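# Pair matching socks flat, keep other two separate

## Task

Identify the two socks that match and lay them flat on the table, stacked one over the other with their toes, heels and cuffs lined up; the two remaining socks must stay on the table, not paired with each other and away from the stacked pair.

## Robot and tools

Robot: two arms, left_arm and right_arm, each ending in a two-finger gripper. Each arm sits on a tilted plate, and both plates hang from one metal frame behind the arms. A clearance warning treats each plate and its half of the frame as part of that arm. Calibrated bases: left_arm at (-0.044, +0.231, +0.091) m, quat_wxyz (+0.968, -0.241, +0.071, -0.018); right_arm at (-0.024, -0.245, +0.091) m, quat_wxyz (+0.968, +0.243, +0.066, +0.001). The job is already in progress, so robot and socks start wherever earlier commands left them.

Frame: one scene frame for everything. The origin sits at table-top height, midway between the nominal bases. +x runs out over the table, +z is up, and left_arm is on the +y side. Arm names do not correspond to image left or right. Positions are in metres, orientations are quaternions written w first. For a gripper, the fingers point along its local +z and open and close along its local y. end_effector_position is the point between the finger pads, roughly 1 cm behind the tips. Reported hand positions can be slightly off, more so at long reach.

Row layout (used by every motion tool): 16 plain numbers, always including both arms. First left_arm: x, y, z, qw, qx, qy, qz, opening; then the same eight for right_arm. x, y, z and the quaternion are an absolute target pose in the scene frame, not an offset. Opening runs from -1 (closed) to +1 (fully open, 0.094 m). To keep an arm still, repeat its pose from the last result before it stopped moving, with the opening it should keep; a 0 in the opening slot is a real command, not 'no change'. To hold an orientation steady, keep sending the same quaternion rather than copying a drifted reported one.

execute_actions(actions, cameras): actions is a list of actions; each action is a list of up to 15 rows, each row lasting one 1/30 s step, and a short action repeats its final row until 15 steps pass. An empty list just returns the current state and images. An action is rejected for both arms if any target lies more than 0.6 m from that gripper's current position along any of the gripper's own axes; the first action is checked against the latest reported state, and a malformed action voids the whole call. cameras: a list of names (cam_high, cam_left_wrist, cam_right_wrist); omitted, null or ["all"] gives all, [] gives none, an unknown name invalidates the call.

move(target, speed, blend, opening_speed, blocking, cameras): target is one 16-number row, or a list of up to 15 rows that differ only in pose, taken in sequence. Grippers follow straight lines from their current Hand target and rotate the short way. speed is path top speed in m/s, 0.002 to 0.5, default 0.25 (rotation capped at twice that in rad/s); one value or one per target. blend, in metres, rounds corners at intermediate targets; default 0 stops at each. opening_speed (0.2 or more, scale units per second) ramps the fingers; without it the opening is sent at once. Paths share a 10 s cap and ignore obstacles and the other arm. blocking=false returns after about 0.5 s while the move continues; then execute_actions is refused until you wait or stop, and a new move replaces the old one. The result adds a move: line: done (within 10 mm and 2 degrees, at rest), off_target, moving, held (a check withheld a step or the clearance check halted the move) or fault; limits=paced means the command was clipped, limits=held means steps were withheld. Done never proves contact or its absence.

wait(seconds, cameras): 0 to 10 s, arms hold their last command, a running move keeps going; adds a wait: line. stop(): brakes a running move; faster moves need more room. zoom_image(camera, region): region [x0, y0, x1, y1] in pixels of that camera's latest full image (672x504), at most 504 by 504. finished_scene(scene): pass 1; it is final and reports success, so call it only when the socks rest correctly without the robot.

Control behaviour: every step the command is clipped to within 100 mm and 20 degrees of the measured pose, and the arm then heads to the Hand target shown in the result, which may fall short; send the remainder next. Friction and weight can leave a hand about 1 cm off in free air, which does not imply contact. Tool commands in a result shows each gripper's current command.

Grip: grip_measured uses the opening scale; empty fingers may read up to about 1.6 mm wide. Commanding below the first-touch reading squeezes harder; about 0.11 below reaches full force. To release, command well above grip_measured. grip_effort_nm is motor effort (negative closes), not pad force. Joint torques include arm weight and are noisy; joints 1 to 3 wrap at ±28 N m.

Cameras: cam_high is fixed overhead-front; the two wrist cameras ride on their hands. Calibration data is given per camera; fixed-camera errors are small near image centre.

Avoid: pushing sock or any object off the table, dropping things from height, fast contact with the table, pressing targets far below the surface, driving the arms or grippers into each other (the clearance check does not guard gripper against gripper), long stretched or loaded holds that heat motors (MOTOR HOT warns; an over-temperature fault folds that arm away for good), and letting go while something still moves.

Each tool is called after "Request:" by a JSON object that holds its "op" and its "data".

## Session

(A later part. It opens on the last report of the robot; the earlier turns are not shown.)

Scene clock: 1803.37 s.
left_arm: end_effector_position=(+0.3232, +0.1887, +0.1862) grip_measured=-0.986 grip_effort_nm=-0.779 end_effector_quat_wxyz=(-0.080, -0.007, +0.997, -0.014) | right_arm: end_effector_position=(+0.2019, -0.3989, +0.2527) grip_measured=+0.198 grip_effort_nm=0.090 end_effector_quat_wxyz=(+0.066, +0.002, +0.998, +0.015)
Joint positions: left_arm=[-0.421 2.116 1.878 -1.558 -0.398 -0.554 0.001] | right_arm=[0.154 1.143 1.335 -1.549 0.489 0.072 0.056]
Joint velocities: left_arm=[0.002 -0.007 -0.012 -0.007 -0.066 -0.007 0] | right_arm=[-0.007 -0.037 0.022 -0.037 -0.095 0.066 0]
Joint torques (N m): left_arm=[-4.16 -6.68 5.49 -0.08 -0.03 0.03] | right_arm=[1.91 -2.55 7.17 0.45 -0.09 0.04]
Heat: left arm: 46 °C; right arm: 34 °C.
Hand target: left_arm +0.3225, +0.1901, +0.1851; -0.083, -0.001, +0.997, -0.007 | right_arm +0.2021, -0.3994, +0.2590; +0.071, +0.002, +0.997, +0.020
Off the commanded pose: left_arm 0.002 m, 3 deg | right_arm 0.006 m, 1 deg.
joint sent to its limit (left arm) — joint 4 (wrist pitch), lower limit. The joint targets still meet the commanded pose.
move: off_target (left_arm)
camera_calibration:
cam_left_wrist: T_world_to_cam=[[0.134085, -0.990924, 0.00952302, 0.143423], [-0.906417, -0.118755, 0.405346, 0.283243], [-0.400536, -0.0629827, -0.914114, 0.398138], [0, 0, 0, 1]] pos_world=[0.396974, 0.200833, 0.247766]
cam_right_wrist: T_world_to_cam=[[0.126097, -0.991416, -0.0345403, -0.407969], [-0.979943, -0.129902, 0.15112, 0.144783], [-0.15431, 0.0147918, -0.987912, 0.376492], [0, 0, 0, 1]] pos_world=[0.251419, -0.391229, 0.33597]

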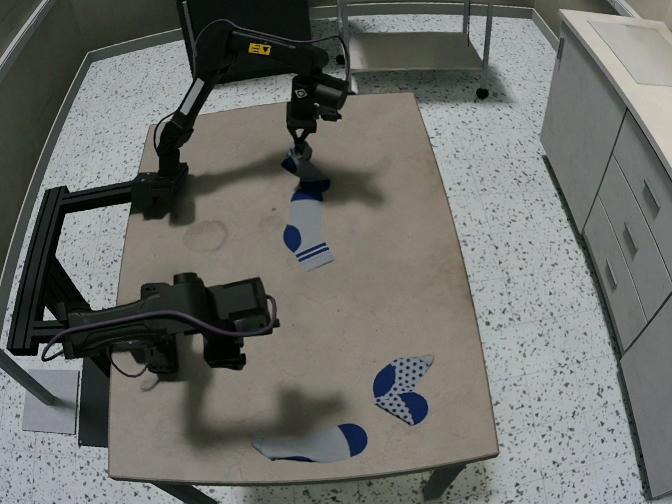

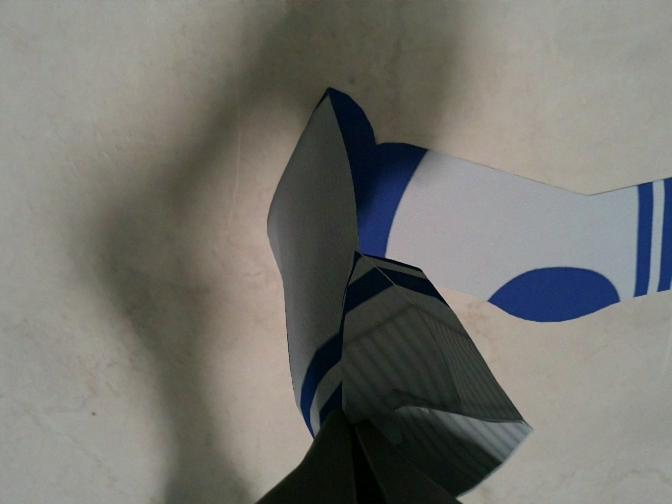

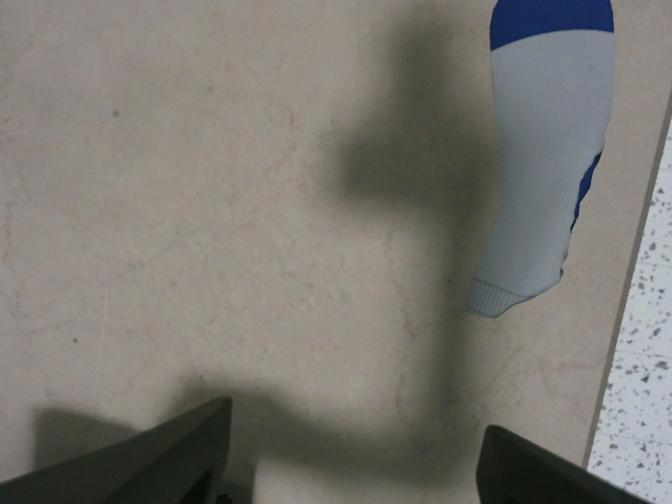

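Request:
{"op": "move", "data": {"target": [[0.315,0.19,0.25,0,-0.087,0.996,0,-1,0.2022,-0.3994,0.2592,0.071,0.002,0.997,0.020,0.2],[0.293,0.195,0.225,0,-0.087,0.996,0,-1,0.2022,-0.3994,0.2592,0.071,0.002,0.997,0.020,0.2]], "speed": 0.07}}

Request:
{"op": "zoom_image", "data": {"camera": "cam_high", "region": [220, 70, 390, 290]}}

Scene clock: 1816.83 s.
left_arm: end_effector_position=(+0.2914, +0.1948, +0.2159) grip_measured=-0.986 grip_effort_nm=-0.779 end_effector_quat_wxyz=(-0.020, -0.081, +0.997, +0.010) | right_arm: end_effector_position=(+0.2019, -0.3989, +0.2527) grip_measured=+0.198 grip_effort_nm=0.090 end_effector_quat_wxyz=(+0.066, +0.002, +0.998, +0.015)
Joint positions: left_arm=[-0.53 1.928 1.683 -1.52 -0.479 -0.787 0.001] | right_arm=[0.154 1.143 1.335 -1.549 0.489 0.072 0.056]
Joint velocities: left_arm=[-0.017 0.002 -0.007 -0.037 0.022 -0.037 0] | right_arm=[-0.002 -0.007 0.012 -0.037 0.007 -0.066 0.001]
Joint torques (N m): left_arm=[-4.37 -8.42 4.44 0.36 -0.08 -0.07] | right_arm=[1.89 -2.55 7.17 0.45 -0.09 0.04]
Heat: left arm: 46 °C; right arm: 34 °C.
Hand target: left_arm +0.2933, +0.1955, +0.2247; +0.000, -0.086, +0.996, +0.001 | right_arm +0.2021, -0.3994, +0.2590; +0.071, +0.002, +0.997, +0.020
Off the commanded pose: left_arm 0.009 m, 3 deg | right_arm 0.006 m, 1 deg.
move: off_target (left_arm)
camera_calibration:
cam_left_wrist: T_world_to_cam=[[0.276655, -0.960635, -0.0253481, 0.11352], [-0.91867, -0.272125, 0.286344, 0.302275], [-0.28197, -0.055932, -0.957791, 0.386486], [0, 0, 0, 1]] pos_world=[0.355263, 0.212925, 0.286496]
cam_right_wrist: T_world_to_cam=[[0.126097, -0.991416, -0.0345403, -0.407969], [-0.979943, -0.129902, 0.15112, 0.144783], [-0.15431, 0.0147918, -0.987912, 0.376492], [0, 0, 0, 1]] pos_world=[0.251419, -0.391229, 0.33597]

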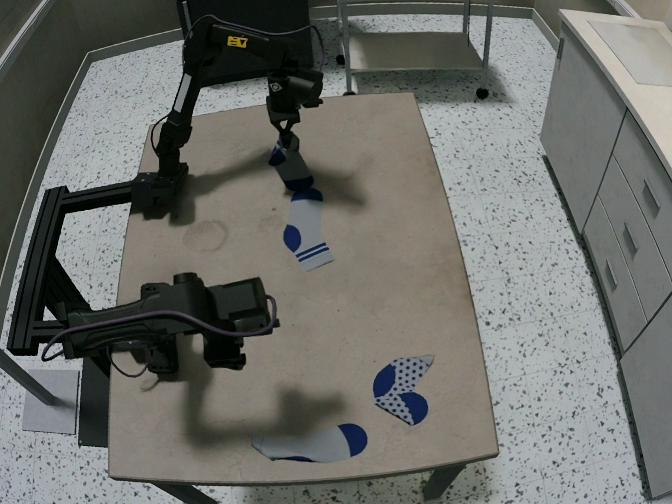

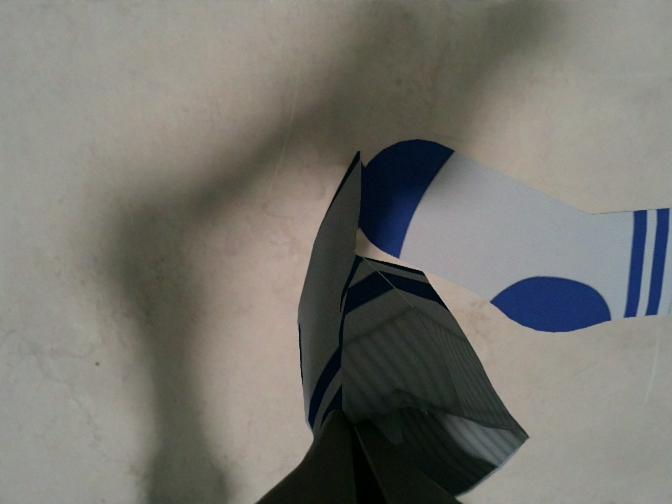

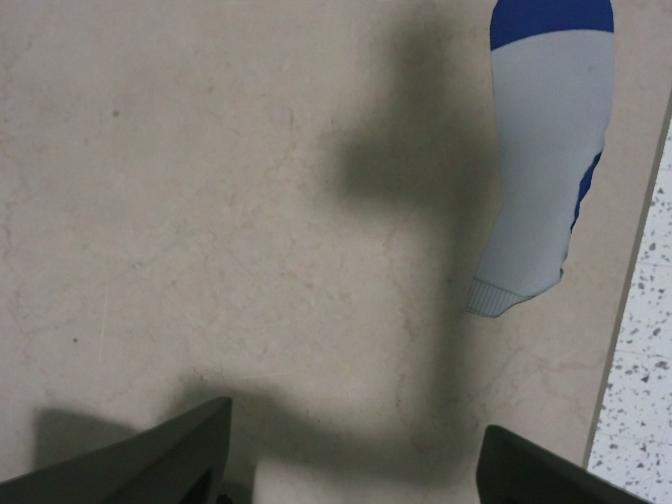

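Scaled by 2.291.

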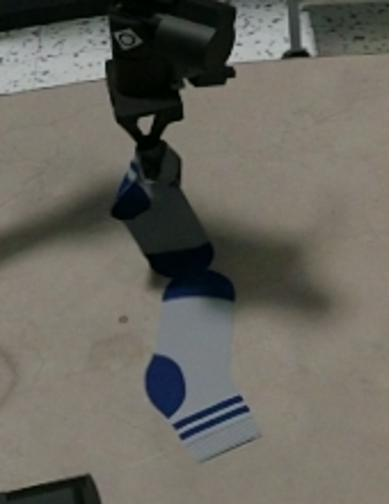

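Request:
{"op": "move", "data": {"target": [[0.299,0.188,0.195,0,-0.087,0.996,0,-1,0.2022,-0.3994,0.2592,0.071,0.002,0.997,0.020,0.2],[0.314,0.100,0.105,0,-0.087,0.996,0,-1,0.2022,-0.3994,0.2592,0.071,0.002,0.997,0.020,0.2],[0.326,0.037,0.047,0,-0.087,0.996,0,-1,0.2022,-0.3994,0.2592,0.071,0.002,0.997,0.020,0.2],[0.330,0.011,0.022,0,-0.087,0.996,0,-1,0.2022,-0.3994,0.2592,0.071,0.002,0.997,0.020,0.2]], "speed": 0.07, "blend": 0.02}}

Request:
{"op": "zoom_image", "data": {"camera": "cam_high", "region": [220, 70, 390, 290]}}

Scene clock: 1828.77 s.
left_arm: end_effector_position=(+0.3226, +0.0291, +0.0158) grip_measured=-0.986 grip_effort_nm=-0.789 end_effector_quat_wxyz=(-0.015, -0.091, +0.996, +0.010) | right_arm: end_effector_position=(+0.2019, -0.3989, +0.2527) grip_measured=+0.198 grip_effort_nm=0.085 end_effector_quat_wxyz=(+0.066, +0.002, +0.998, +0.015)
Joint positions: left_arm=[-0.557 2.568 1.718 -0.918 -0.48 -0.834 0.001] | right_arm=[0.154 1.143 1.335 -1.549 0.489 0.072 0.056]
Joint velocities: left_arm=[0.007 0.007 -0.007 -0.037 0.022 0.037 0] | right_arm=[-0.002 0.007 0.002 -0.051 0.081 -0.051 0]
Joint torques (N m): left_arm=[-6.98 -8.32 6.99 0.36 -0.03 -0.06] | right_arm=[1.91 -2.56 7.19 0.45 -0.09 0.04]
Heat: left arm: 46 °C; right arm: 34 °C.
Hand target: left_arm +0.3252, +0.0136, +0.0211; +0.000, -0.087, +0.996, +0.000 | right_arm +0.2021, -0.3994, +0.2590; +0.071, +0.002, +0.997, +0.020
Off the commanded pose: left_arm 0.020 m, 2 deg | right_arm 0.006 m, 1 deg.
move: off_target (left_arm); blend cut to 0.0157 m at target 1, 0.0181 m at target 3
camera_calibration:
cam_left_wrist: T_world_to_cam=[[0.297477, -0.954448, -0.0231736, -0.0663806], [-0.915693, -0.2921, 0.276014, 0.342905], [-0.27021, -0.0608879, -0.960874, 0.190812], [0, 0, 0, 1]] pos_world=[0.385302, 0.0484239, 0.0871614]
cam_right_wrist: T_world_to_cam=[[0.126097, -0.991416, -0.0345403, -0.407969], [-0.979943, -0.129902, 0.15112, 0.144783], [-0.15431, 0.0147918, -0.987912, 0.376492], [0, 0, 0, 1]] pos_world=[0.251419, -0.391229, 0.33597]

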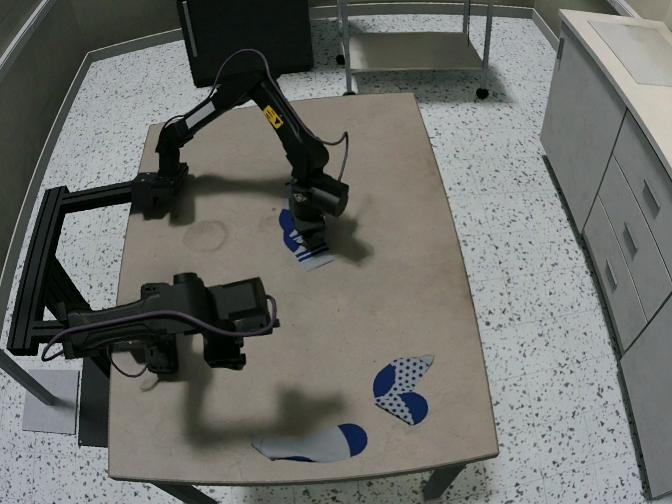

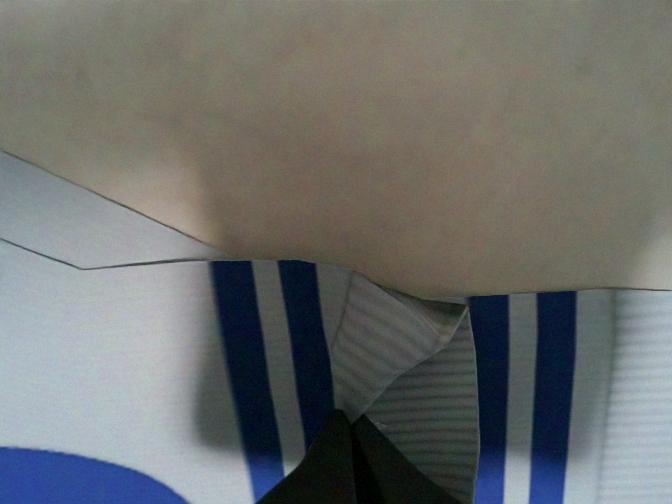

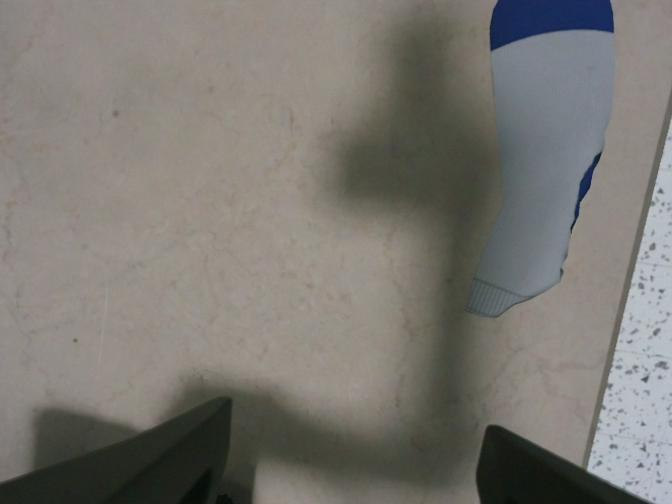

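Scaled by 2.291.

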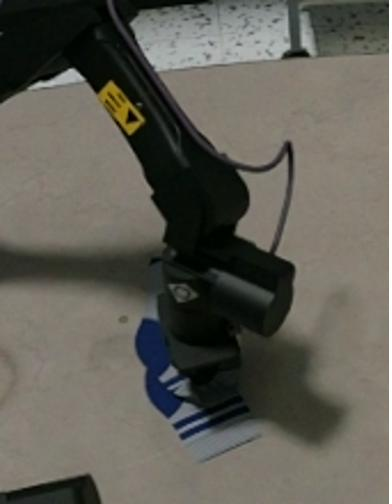

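Request:
{"op": "move", "data": {"target": [0.330,0.005,0.016,0,-0.087,0.996,0,-0.1,0.2022,-0.3994,0.2592,0.071,0.002,0.997,0.020,0.2], "opening_speed": 0.6, "cameras": []}}

Request:
{"op": "move", "data": {"target": [[0.326,0.01,0.10,0,-0.087,0.996,0,-0.1,0.2022,-0.3994,0.2592,0.071,0.002,0.997,0.020,0.2],[0.29,0.07,0.22,0,0.031,0.9995,0,-0.1,0.2022,-0.3994,0.2592,0.071,0.002,0.997,0.020,0.2]], "speed": 0.12}}

Scene clock: 1833.80 s.
left_arm: end_effector_position=(+0.3304, +0.0193, +0.0123) grip_measured=-0.102 grip_effort_nm=0.090 end_effector_quat_wxyz=(-0.009, -0.094, +0.995, +0.005) | right_arm: end_effector_position=(+0.2019, -0.3989, +0.2527) grip_measured=+0.198 grip_effort_nm=0.095 end_effector_quat_wxyz=(+0.066, +0.002, +0.998, +0.015)
Joint positions: left_arm=[-0.56 2.608 1.772 -0.918 -0.48 -0.836 0.042] | right_arm=[0.154 1.143 1.335 -1.549 0.489 0.072 0.056]
Joint velocities: left_arm=[-0.017 -0.007 -0.017 0.022 -0.022 0.007 0.001] | right_arm=[-0.002 0.017 -0.032 -0.007 0.007 -0.051 0]
Joint torques (N m): left_arm=[-6.97 -8.06 6.98 0.26 -0.02 -0.05] | right_arm=[1.91 -2.55 7.17 0.45 -0.09 0.04]
Heat: left arm: 47 °C; right arm: 34 °C.
Hand target: left_arm +0.3296, +0.0053, +0.0157; +0.000, -0.087, +0.996, +0.000 | right_arm +0.2021, -0.3994, +0.2590; +0.071, +0.002, +0.997, +0.020
Off the commanded pose: left_arm 0.015 m, 1 deg | right_arm 0.006 m, 1 deg.
move: off_target (left_arm)
No camera images: "cameras" was empty.

Scene clock: 1836.43 s.
left_arm: end_effector_position=(+0.2938, +0.0711, +0.2006) grip_measured=-0.102 grip_effort_nm=0.090 end_effector_quat_wxyz=(-0.016, +0.025, +0.999, +0.017) | right_arm: end_effector_position=(+0.2019, -0.3989, +0.2527) grip_measured=+0.198 grip_effort_nm=0.090 end_effector_quat_wxyz=(+0.066, +0.002, +0.998, +0.015)
Joint positions: left_arm=[-0.732 2.28 1.928 -1.515 -0.45 -0.799 0.042] | right_arm=[0.154 1.143 1.335 -1.549 0.489 0.072 0.056]
Joint velocities: left_arm=[-0.012 -0.002 -0.002 -0.051 -0.066 0.022 0] | right_arm=[0.002 0.002 -0.007 -0.037 -0.007 -0.007 0]
Joint torques (N m): left_arm=[-5.82 -9.95 7.57 0.04 0.01 0.04] | right_arm=[1.91 -2.55 7.19 0.46 -0.09 0.04]
Heat: left arm: 47 °C; right arm: 34 °C.
Hand target: left_arm +0.2930, +0.0691, +0.2197; +0.000, +0.031, +1.000, +0.003 | right_arm +0.2021, -0.3994, +0.2590; +0.071, +0.002, +0.997, +0.020
Off the commanded pose: left_arm 0.020 m, 3 deg | right_arm 0.006 m, 1 deg.
move: off_target (left_arm)
camera_calibration:
cam_left_wrist: T_world_to_cam=[[0.0699044, -0.996972, -0.0340654, 0.0586566], [-0.957095, -0.0766569, 0.279452, 0.273913], [-0.281217, 0.0130689, -0.959555, 0.360822], [0, 0, 0, 1]] pos_world=[0.35953, 0.0747607, 0.271681]
cam_right_wrist: T_world_to_cam=[[0.126097, -0.991416, -0.0345403, -0.407969], [-0.979943, -0.129902, 0.15112, 0.144783], [-0.15431, 0.0147918, -0.987912, 0.376492], [0, 0, 0, 1]] pos_world=[0.251419, -0.391229, 0.33597]

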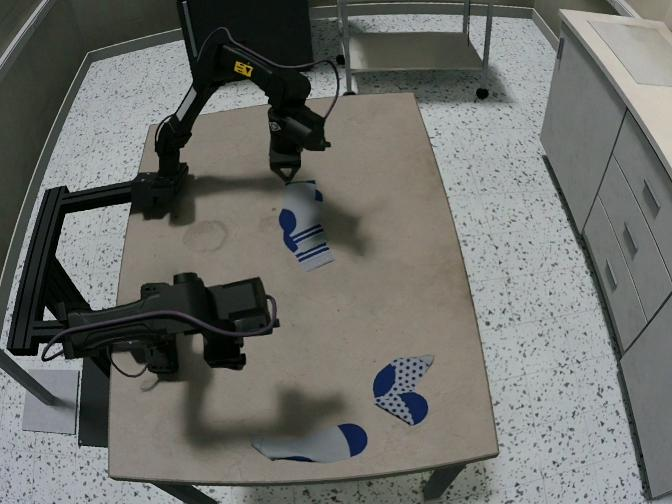

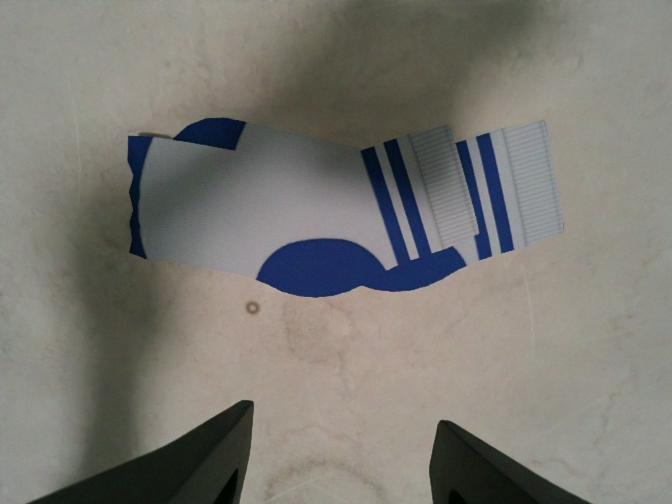

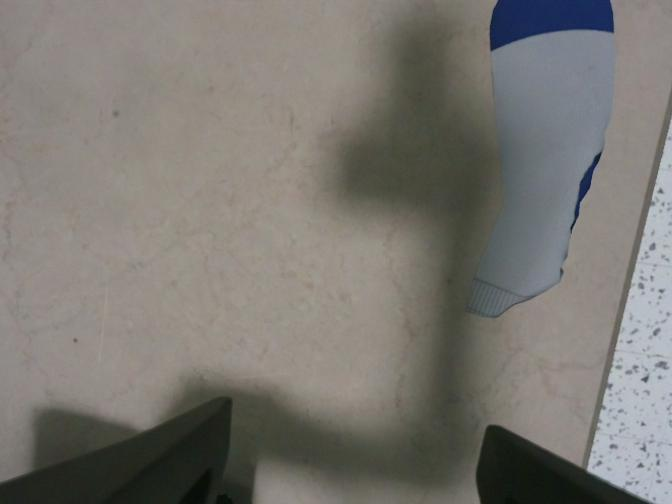

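Request:
{"op": "move", "data": {"target": [[0.324,0.022,0.05,0,-0.196,0.981,0,-0.15,0.2022,-0.3994,0.2592,0.071,0.002,0.997,0.020,0.2],[0.327,0.020,-0.008,0,-0.196,0.981,0,-0.15,0.2022,-0.3994,0.2592,0.071,0.002,0.997,0.020,0.2]], "speed": [0.15,0.05], "cameras": ["cam_left_wrist"]}}

Scene clock: 1847.73 s.
left_arm: end_effector_position=(+0.3237, +0.0227, +0.0113) grip_measured=-0.148 grip_effort_nm=-0.129 end_effector_quat_wxyz=(-0.005, -0.193, +0.981, -0.007) | right_arm: end_effector_position=(+0.2019, -0.3989, +0.2527) grip_measured=+0.198 grip_effort_nm=0.090 end_effector_quat_wxyz=(+0.066, +0.002, +0.998, +0.015)
Joint positions: left_arm=[-0.557 2.559 1.677 -0.844 -0.469 -1.02 0.04] | right_arm=[0.154 1.143 1.335 -1.549 0.489 0.072 0.056]
Joint velocities: left_arm=[0.002 0.022 -0.007 0.022 -0.022 -0.007 -0.001] | right_arm=[0.007 -0.022 -0.007 0.037 -0.037 -0.051 0]
Joint torques (N m): left_arm=[-3.82 -6.74 3.22 0.88 -0.14 0.09] | right_arm=[1.91 -2.55 7.19 0.45 -0.09 0.05]
Heat: left arm: 48 °C; right arm: 34 °C.
Hand target: left_arm +0.3227, +0.0218, -0.0075; -0.002, -0.195, +0.981, -0.002 | right_arm +0.2021, -0.3994, +0.2590; +0.071, +0.002, +0.997, +0.020
Off the commanded pose: left_arm 0.020 m, 1 deg | right_arm 0.006 m, 1 deg.
move: off_target (left_arm)
camera_calibration:
cam_left_wrist: T_world_to_cam=[[0.486619, -0.873532, 0.0120028, -0.136282], [-0.843779, -0.466396, 0.265539, 0.324092], [-0.226358, -0.139344, -0.964025, 0.173934], [0, 0, 0, 1]] pos_world=[0.379151, 0.0563457, 0.0832537]
Images, in order (width x height): cam_left_wrist 672x504.

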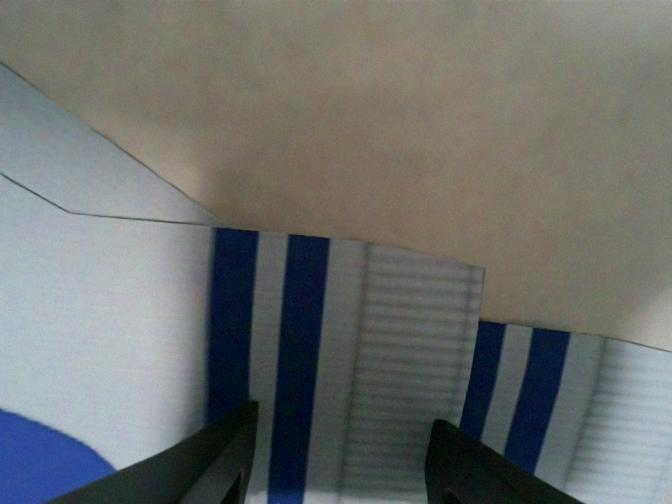

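Request:
{"op": "move", "data": {"target": [0.327,0.020,-0.008,0,-0.196,0.981,0,-1,0.2022,-0.3994,0.2592,0.071,0.002,0.997,0.020,0.2], "opening_speed": 0.6, "cameras": ["cam_left_wrist"]}}

Request:
{"op": "move", "data": {"target": [0.324,0.035,0.07,0,-0.196,0.981,0,-1,0.2022,-0.3994,0.2592,0.071,0.002,0.997,0.020,0.2], "speed": 0.06}}

Scene clock: 1851.77 s.
left_arm: end_effector_position=(+0.3278, +0.0221, +0.0111) grip_measured=-0.987 grip_effort_nm=-0.681 end_effector_quat_wxyz=(+0.003, -0.195, +0.981, -0.008) | right_arm: end_effector_position=(+0.2019, -0.3989, +0.2527) grip_measured=+0.198 grip_effort_nm=0.090 end_effector_quat_wxyz=(+0.066, +0.002, +0.998, +0.015)
Joint positions: left_arm=[-0.557 2.561 1.68 -0.831 -0.48 -1.018 0.001] | right_arm=[0.154 1.143 1.335 -1.549 0.489 0.072 0.056]
Joint velocities: left_arm=[0.012 -0.007 -0.017 0.007 -0.022 0.066 0.001] | right_arm=[-0.012 0.002 -0.007 -0.007 -0.125 0.022 -0.002]
Joint torques (N m): left_arm=[-3.71 -6.06 5.29 0.6 -0.11 0.07] | right_arm=[1.89 -2.55 7.19 0.45 -0.09 0.04]
Heat: left arm: 47 °C; right arm: 34 °C.
Hand target: left_arm +0.3260, +0.0206, -0.0074; +0.000, -0.196, +0.981, +0.000 | right_arm +0.2021, -0.3994, +0.2590; +0.071, +0.002, +0.997, +0.020
Off the commanded pose: left_arm 0.019 m, 1 deg | right_arm 0.006 m, 1 deg.
move: off_target (left_arm)
camera_calibration:
cam_left_wrist: T_world_to_cam=[[0.490533, -0.871221, 0.0187472, -0.140321], [-0.845824, -0.470837, 0.250787, 0.328249], [-0.209664, -0.138876, -0.967861, 0.169181], [0, 0, 0, 1]] pos_world=[0.381944, 0.0557968, 0.0840535]
Images, in order (width x height): cam_left_wrist 672x504.

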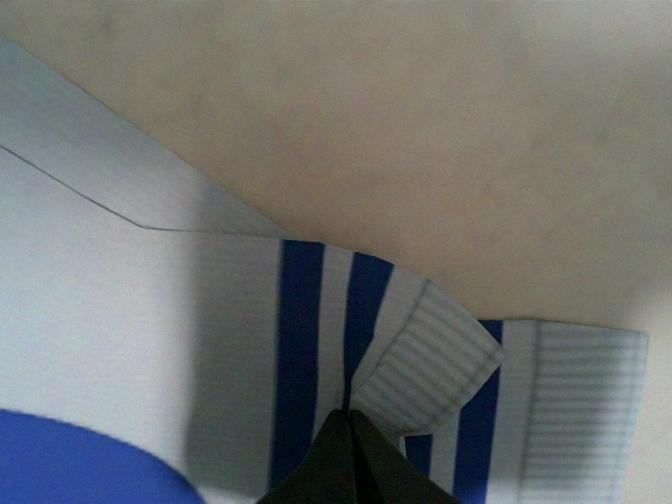

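Scene clock: 1853.73 s.
left_arm: end_effector_position=(+0.3168, +0.0410, +0.0448) grip_measured=-0.988 grip_effort_nm=-0.676 end_effector_quat_wxyz=(-0.018, -0.195, +0.980, +0.019) | right_arm: end_effector_position=(+0.2019, -0.3989, +0.2527) grip_measured=+0.198 grip_effort_nm=0.085 end_effector_quat_wxyz=(+0.066, +0.002, +0.998, +0.015)
Joint positions: left_arm=[-0.577 2.498 1.71 -1.012 -0.479 -1.075 0.001] | right_arm=[0.154 1.143 1.335 -1.549 0.489 0.072 0.056]
Joint velocities: left_arm=[-0.007 -0.012 -0.002 -0.066 -0.066 0.007 0] | right_arm=[-0.007 -0.007 0.002 -0.022 -0.022 0.037 0]
Joint torques (N m): left_arm=[-6.74 -12.15 7.01 -0.06 0.01 -0.11] | right_arm=[1.89 -2.55 7.19 0.45 -0.09 0.04]
Heat: left arm: 47 °C; right arm: 34 °C.
Hand target: left_arm +0.3243, +0.0348, +0.0693; +0.000, -0.196, +0.981, +0.000 | right_arm +0.2021, -0.3994, +0.2590; +0.071, +0.002, +0.997, +0.020
Off the commanded pose: left_arm 0.027 m, 3 deg | right_arm 0.006 m, 1 deg.
move: off_target (left_arm)
camera_calibration:
cam_left_wrist: T_world_to_cam=[[0.488895, -0.871164, -0.0453367, -0.115648], [-0.832521, -0.48147, 0.274033, 0.314594], [-0.260556, -0.0962298, -0.960651, 0.216198], [0, 0, 0, 1]] pos_world=[0.374777, 0.0715241, 0.116238]
cam_right_wrist: T_world_to_cam=[[0.126097, -0.991416, -0.0345403, -0.407969], [-0.979943, -0.129902, 0.15112, 0.144783], [-0.15431, 0.0147918, -0.987912, 0.376492], [0, 0, 0, 1]] pos_world=[0.251419, -0.391229, 0.33597]

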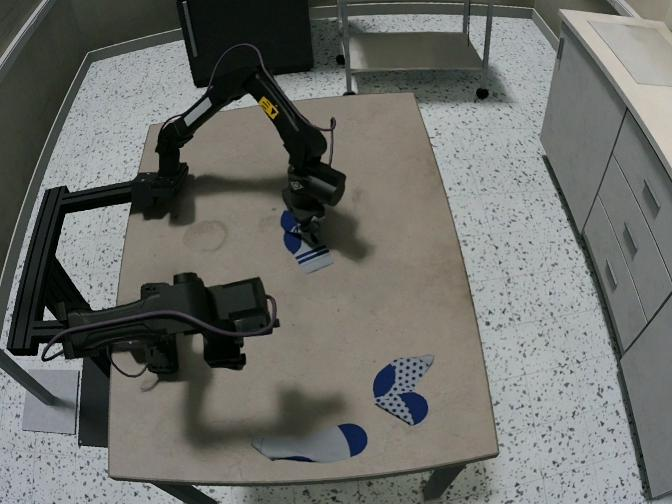

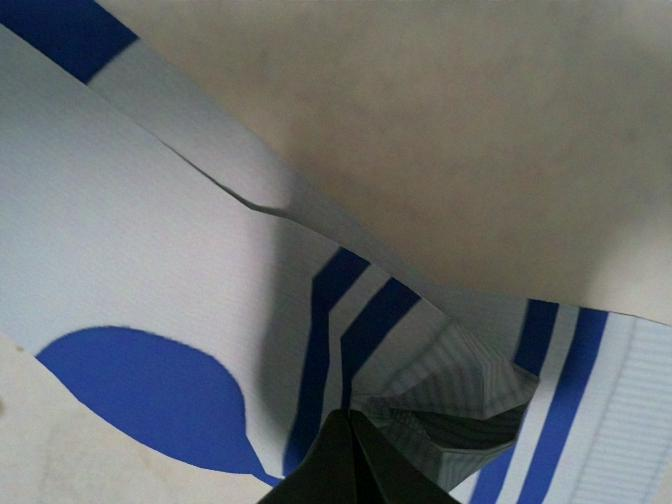

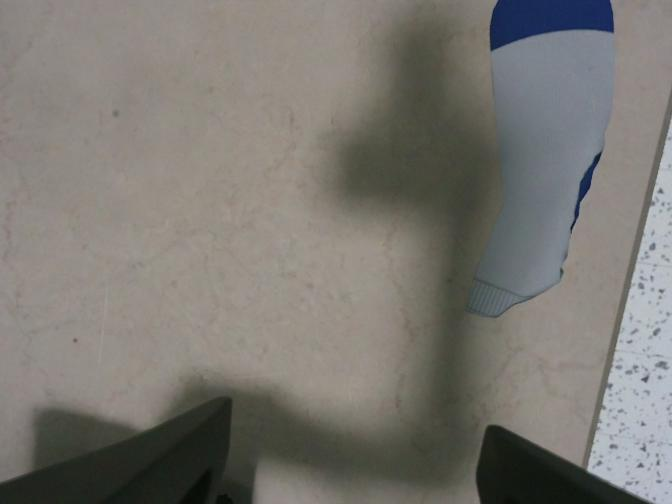

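Request:
{"op": "move", "data": {"target": [[0.318,0.06,0.14,0,-0.12,0.993,0,-1,0.2022,-0.3994,0.2592,0.071,0.002,0.997,0.020,0.2],[0.308,0.14,0.255,0,-0.07,0.9976,0,-1,0.2022,-0.3994,0.2592,0.071,0.002,0.997,0.020,0.2],[0.306,0.182,0.25,0,-0.07,0.9976,0,-1,0.2022,-0.3994,0.2592,0.071,0.002,0.997,0.020,0.2]], "speed": 0.08, "blend": 0.02}}

Request:
{"op": "zoom_image", "data": {"camera": "cam_high", "region": [220, 70, 390, 290]}}

Scene clock: 1872.87 s.
left_arm: end_effector_position=(+0.3131, +0.1712, +0.2424) grip_measured=-0.988 grip_effort_nm=-0.672 end_effector_quat_wxyz=(+0.011, -0.072, +0.997, -0.014) | right_arm: end_effector_position=(+0.2019, -0.3989, +0.2527) grip_measured=+0.198 grip_effort_nm=0.090 end_effector_quat_wxyz=(+0.066, +0.002, +0.998, +0.015)
Joint positions: left_arm=[-0.581 1.999 1.854 -1.557 -0.474 -0.785 0.001] | right_arm=[0.154 1.143 1.335 -1.549 0.489 0.072 0.056]
Joint velocities: left_arm=[-0.012 -0.007 0.002 -0.007 -0.007 0.051 0] | right_arm=[0.007 -0.007 -0.002 -0.051 0.007 -0.022 0.001]
Joint torques (N m): left_arm=[-3.92 -8.55 4.3 0.15 -0.11 0.03] | right_arm=[1.91 -2.55 7.19 0.45 -0.09 0.04]
Heat: left arm: 49 °C; right arm: 34 °C.
Hand target: left_arm +0.3105, +0.1791, +0.2498; +0.019, -0.070, +0.997, -0.014 | right_arm +0.2021, -0.3994, +0.2590; +0.071, +0.002, +0.997, +0.020
Off the commanded pose: left_arm 0.015 m, 2 deg | right_arm 0.006 m, 1 deg.
joint sent to its limit (left arm) — joint 4 (wrist pitch), lower limit. The joint targets are off in position and orientation.
move: off_target (left_arm)
camera_calibration:
cam_left_wrist: T_world_to_cam=[[0.259494, -0.965131, 0.0344227, 0.0771683], [-0.940272, -0.244356, 0.23702, 0.32212], [-0.220344, -0.0938718, -0.970895, 0.40705], [0, 0, 0, 1]] pos_world=[0.372547, 0.1914, 0.316197]
cam_right_wrist: T_world_to_cam=[[0.126097, -0.991416, -0.0345403, -0.407969], [-0.979943, -0.129902, 0.15112, 0.144783], [-0.15431, 0.0147918, -0.987912, 0.376492], [0, 0, 0, 1]] pos_world=[0.251419, -0.391229, 0.33597]

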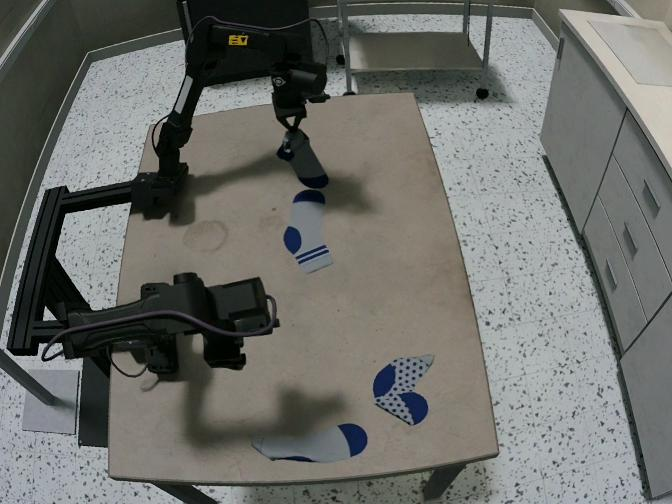

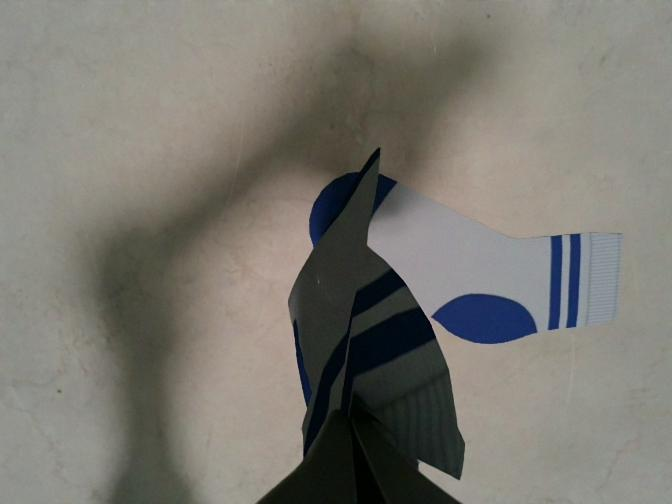

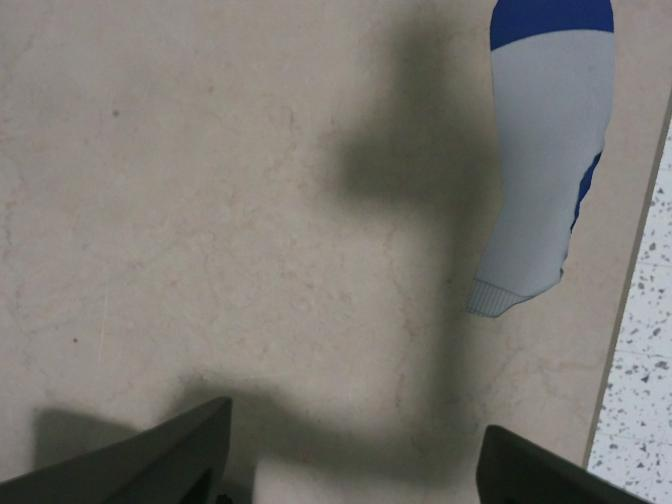

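Scaled by 2.291.

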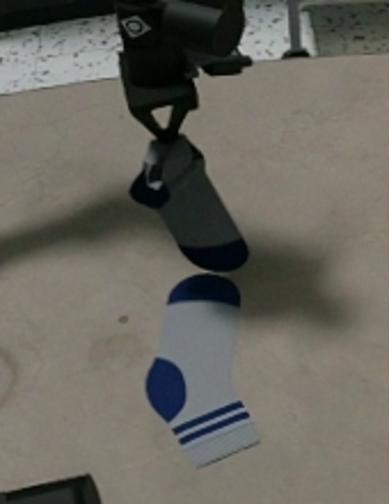

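Request:
{"op": "move", "data": {"target": [[0.300,0.172,0.235,0,-0.07,0.9976,0,-1,0.2022,-0.3994,0.2592,0.071,0.002,0.997,0.020,0.2],[0.313,0.073,0.13,0,-0.07,0.9976,0,-1,0.2022,-0.3994,0.2592,0.071,0.002,0.997,0.020,0.2],[0.330,-0.007,0.06,0,-0.07,0.9976,0,-1,0.2022,-0.3994,0.2592,0.071,0.002,0.997,0.020,0.2],[0.338,-0.047,0.021,0,-0.07,0.9976,0,-1,0.2022,-0.3994,0.2592,0.071,0.002,0.997,0.020,0.2]], "speed": 0.07, "blend": 0.02}}

Request:
{"op": "zoom_image", "data": {"camera": "cam_high", "region": [220, 120, 390, 290]}}

Scene clock: 1884.83 s.
left_arm: end_effector_position=(+0.3356, -0.0285, +0.0148) grip_measured=-0.988 grip_effort_nm=-0.672 end_effector_quat_wxyz=(-0.010, -0.078, +0.997, +0.008) | right_arm: end_effector_position=(+0.2019, -0.3989, +0.2527) grip_measured=+0.198 grip_effort_nm=0.090 end_effector_quat_wxyz=(+0.066, +0.002, +0.998, +0.015)
Joint positions: left_arm=[-0.63 2.791 2.063 -1.067 -0.469 -0.883 0.001] | right_arm=[0.154 1.143 1.335 -1.549 0.489 0.072 0.056]
Joint velocities: left_arm=[0.017 0.002 -0.007 -0.037 -0.022 -0.037 0.001] | right_arm=[0.002 -0.007 0.007 -0.037 0.066 0.081 0]
Joint torques (N m): left_arm=[-7.17 -9.25 7.35 0.26 0.03 -0.1] | right_arm=[1.89 -2.55 7.17 0.45 -0.09 0.04]
Heat: left arm: 48 °C; right arm: 34 °C.
Hand target: left_arm +0.3328, -0.0437, +0.0197; +0.000, -0.070, +0.998, +0.001 | right_arm +0.2021, -0.3994, +0.2590; +0.071, +0.002, +0.997, +0.020
Off the commanded pose: left_arm 0.020 m, 2 deg | right_arm 0.006 m, 1 deg.
move: off_target (left_arm); blend cut to 0.0116 m at target 1
camera_calibration:
cam_left_wrist: T_world_to_cam=[[0.272263, -0.962069, -0.0172174, -0.117071], [-0.925663, -0.266762, 0.268302, 0.342437], [-0.262717, -0.0571111, -0.963181, 0.187479], [0, 0, 0, 1]] pos_world=[0.398109, -0.0105741, 0.0866838]
cam_right_wrist: T_world_to_cam=[[0.126097, -0.991416, -0.0345403, -0.407969], [-0.979943, -0.129902, 0.15112, 0.144783], [-0.15431, 0.0147918, -0.987912, 0.376492], [0, 0, 0, 1]] pos_world=[0.251419, -0.391229, 0.33597]

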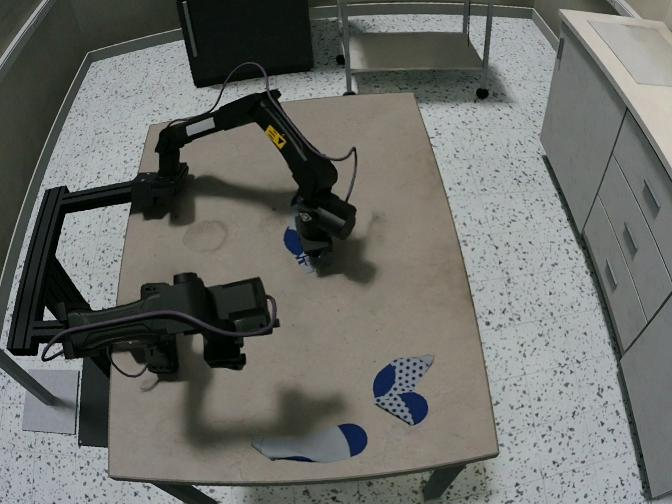

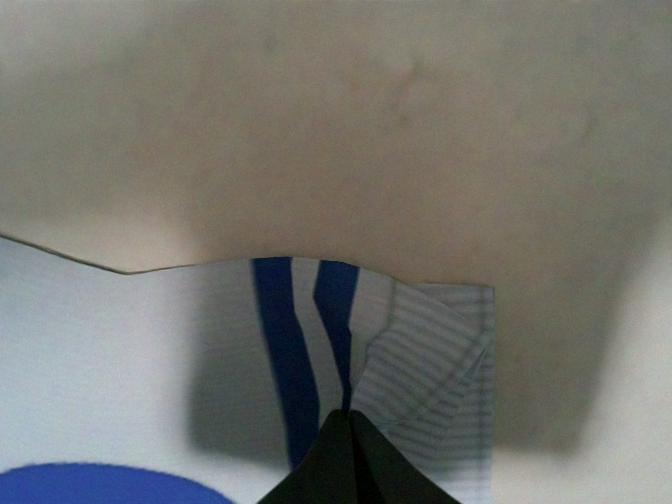

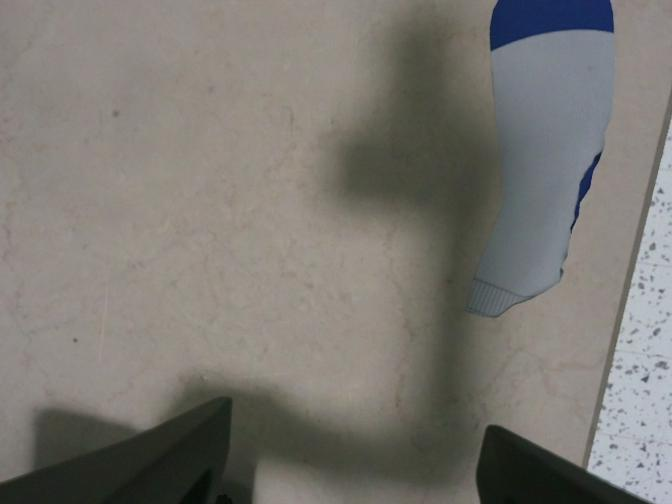

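Scaled by 2.965.

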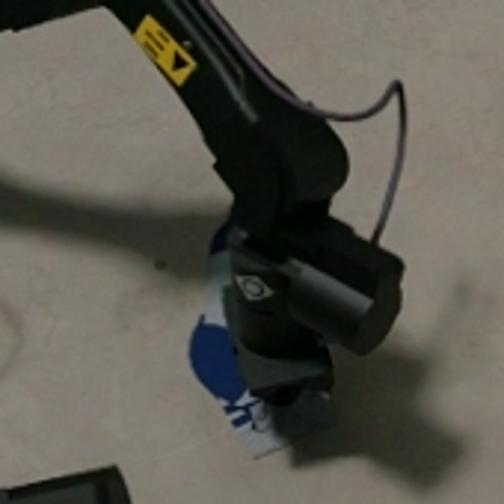

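Request:
{"op": "move", "data": {"target": [0.338,-0.054,0.015,0,-0.07,0.9976,0,-0.1,0.2022,-0.3994,0.2592,0.071,0.002,0.997,0.020,0.2], "opening_speed": 0.6, "cameras": []}}

Request:
{"op": "move", "data": {"target": [[0.334,-0.045,0.10,0,-0.07,0.9976,0,-0.1,0.2022,-0.3994,0.2592,0.071,0.002,0.997,0.020,0.2],[0.29,0.05,0.22,0,0.031,0.9995,0,-0.1,0.2022,-0.3994,0.2592,0.071,0.002,0.997,0.020,0.2]], "speed": 0.12}}

Request:
{"op": "zoom_image", "data": {"camera": "cam_left_wrist", "region": [100, 80, 580, 310]}}

Scene clock: 1891.00 s.
left_arm: end_effector_position=(+0.3463, -0.0428, +0.0130) grip_measured=-0.102 grip_effort_nm=0.100 end_effector_quat_wxyz=(-0.001, -0.084, +0.996, -0.003) | right_arm: end_effector_position=(+0.2019, -0.3989, +0.2527) grip_measured=+0.198 grip_effort_nm=0.085 end_effector_quat_wxyz=(+0.066, +0.002, +0.998, +0.015)
Joint positions: left_arm=[-0.634 2.847 2.159 -1.076 -0.466 -0.884 0.042] | right_arm=[0.154 1.143 1.335 -1.549 0.489 0.072 0.056]
Joint velocities: left_arm=[0.002 -0.012 0.007 -0.007 0.037 -0.066 -0.001] | right_arm=[-0.022 0.002 0.017 -0.007 -0.066 -0.037 -0.001]
Joint torques (N m): left_arm=[-7.16 -9.05 7.36 0.11 -0.01 -0.08] | right_arm=[1.91 -2.55 7.19 0.46 -0.09 0.04]
Heat: left arm: 49 °C; right arm: 34 °C.
Hand target: left_arm +0.3379, -0.0536, +0.0146; +0.001, -0.070, +0.998, +0.000 | right_arm +0.2021, -0.3994, +0.2590; +0.071, +0.002, +0.997, +0.020
Off the commanded pose: left_arm 0.014 m, 2 deg | right_arm 0.006 m, 1 deg.
move: off_target (left_arm)
No camera images: "cameras" was empty.

Scene clock: 1893.73 s.
left_arm: end_effector_position=(+0.3004, +0.0494, +0.2063) grip_measured=-0.102 grip_effort_nm=0.100 end_effector_quat_wxyz=(-0.008, +0.018, +1.000, +0.008) | right_arm: end_effector_position=(+0.2019, -0.3989, +0.2527) grip_measured=+0.198 grip_effort_nm=0.090 end_effector_quat_wxyz=(+0.066, +0.002, +0.998, +0.015)
Joint positions: left_arm=[-0.758 2.353 2.041 -1.541 -0.442 -0.828 0.042] | right_arm=[0.154 1.143 1.335 -1.549 0.489 0.072 0.056]
Joint velocities: left_arm=[0.017 -0.007 -0.002 0.007 0.066 0.007 0] | right_arm=[-0.027 0.007 -0.017 0.007 -0.037 0.007 0]
Joint torques (N m): left_arm=[-6.17 -10.3 4.83 0.07 0.01 0.12] | right_arm=[1.89 -2.55 7.17 0.45 -0.09 0.04]
Heat: left arm: 49 °C; right arm: 34 °C.
Hand target: left_arm +0.2934, +0.0491, +0.2204; +0.000, +0.031, +1.000, +0.002 | right_arm +0.2021, -0.3994, +0.2590; +0.071, +0.002, +0.997, +0.020
Off the commanded pose: left_arm 0.017 m, 2 deg | right_arm 0.006 m, 1 deg.
move: off_target (left_arm)
camera_calibration:
cam_left_wrist: T_world_to_cam=[[0.0839662, -0.996357, -0.0148917, 0.0285919], [-0.9603, -0.0848992, 0.265738, 0.28121], [-0.266034, -0.00801247, -0.96393, 0.365762], [0, 0, 0, 1]] pos_world=[0.36495, 0.0552929, 0.278266]
cam_right_wrist: T_world_to_cam=[[0.126097, -0.991416, -0.0345403, -0.407969], [-0.979943, -0.129902, 0.15112, 0.144783], [-0.15431, 0.0147918, -0.987912, 0.376492], [0, 0, 0, 1]] pos_world=[0.251419, -0.391229, 0.33597]

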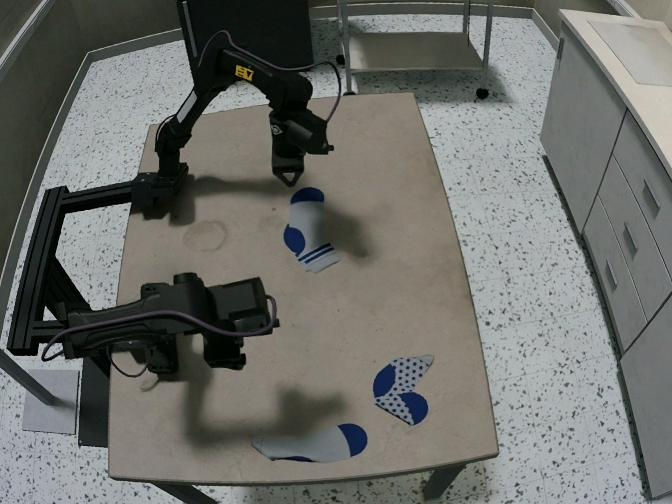

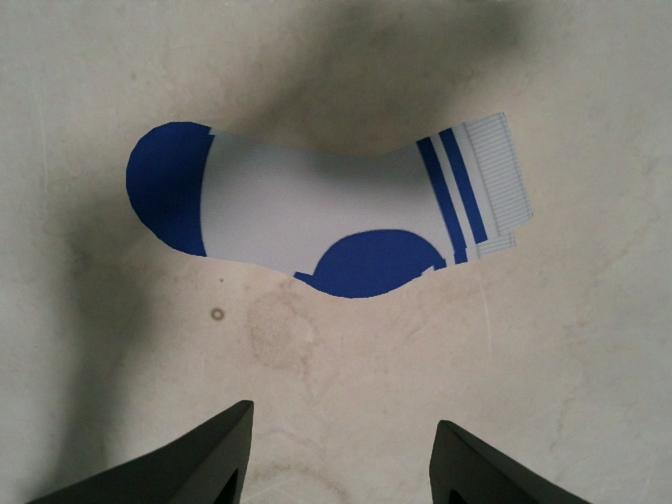

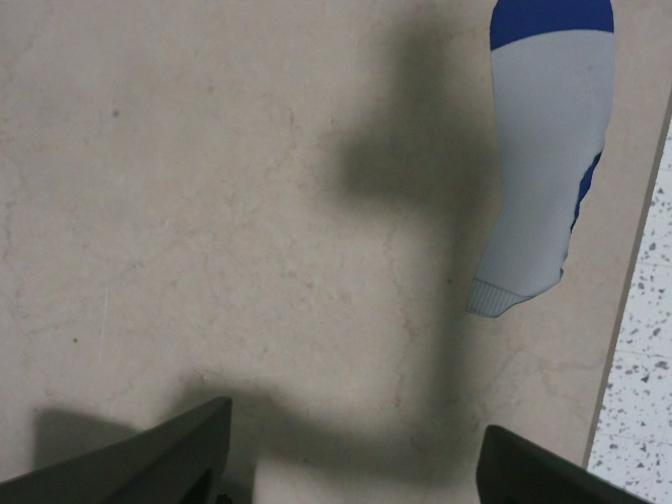

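Scaled by 1.050.

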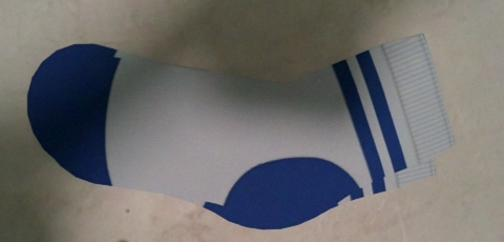

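Request:
{"op": "move", "data": {"target": [0.32,0.12,0.16,0,0.031,0.9995,0,-0.1,0.2022,-0.3994,0.2592,0.071,0.002,0.997,0.020,0.2], "speed": 0.12, "cameras": ["cam_left_wrist"]}}

Request:
{"op": "zoom_image", "data": {"camera": "cam_left_wrist", "region": [120, 100, 420, 320]}}

Scene clock: 1900.57 s.
left_arm: end_effector_position=(+0.3141, +0.1170, +0.1482) grip_measured=-0.102 grip_effort_nm=0.100 end_effector_quat_wxyz=(-0.022, +0.037, +0.999, +0.007) | right_arm: end_effector_position=(+0.2019, -0.3989, +0.2527) grip_measured=+0.198 grip_effort_nm=0.090 end_effector_quat_wxyz=(+0.066, +0.002, +0.998, +0.015)
Joint positions: left_arm=[-0.563 2.184 1.696 -1.294 -0.471 -0.588 0.042] | right_arm=[0.154 1.143 1.335 -1.549 0.489 0.072 0.056]
Joint velocities: left_arm=[-0.027 0.012 -0.007 -0.066 -0.051 -0.007 0] | right_arm=[0.002 0.002 -0.007 0.051 0.007 -0.081 0]
Joint torques (N m): left_arm=[-4.49 -10.7 4.63 0.34 -0.06 0.06] | right_arm=[1.91 -2.55 7.17 0.46 -0.09 0.04]
Heat: left arm: 49 °C; right arm: 34 °C.
Hand target: left_arm +0.3196, +0.1195, +0.1601; -0.001, +0.031, +1.000, -0.003 | right_arm +0.2021, -0.3994, +0.2590; +0.071, +0.002, +0.997, +0.020
Off the commanded pose: left_arm 0.013 m, 3 deg | right_arm 0.006 m, 1 deg.
move: off_target (left_arm)
camera_calibration:
cam_left_wrist: T_world_to_cam=[[0.0450079, -0.998862, -0.01575, 0.106554], [-0.95473, -0.0476493, 0.293633, 0.305323], [-0.294049, 0.0018212, -0.955789, 0.320479], [0, 0, 0, 1]] pos_world=[0.380941, 0.120398, 0.218335]
Images, in order (width x height): cam_left_wrist 672x504.

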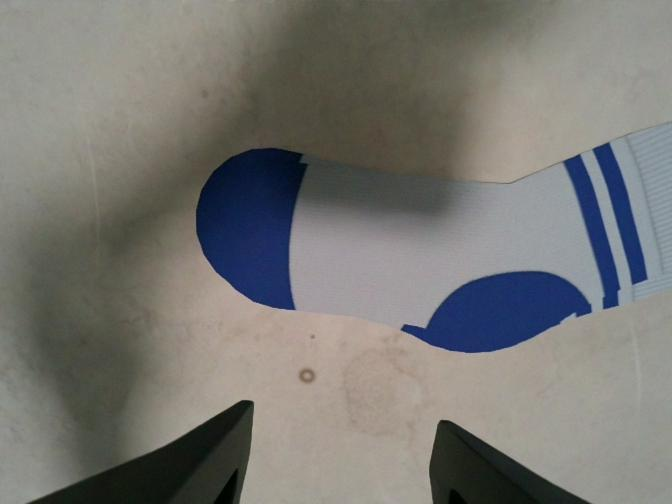

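Scaled by 1.680.

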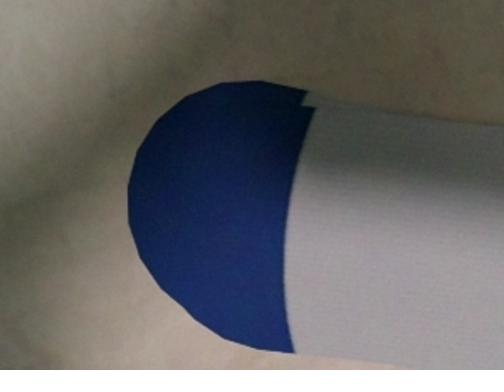

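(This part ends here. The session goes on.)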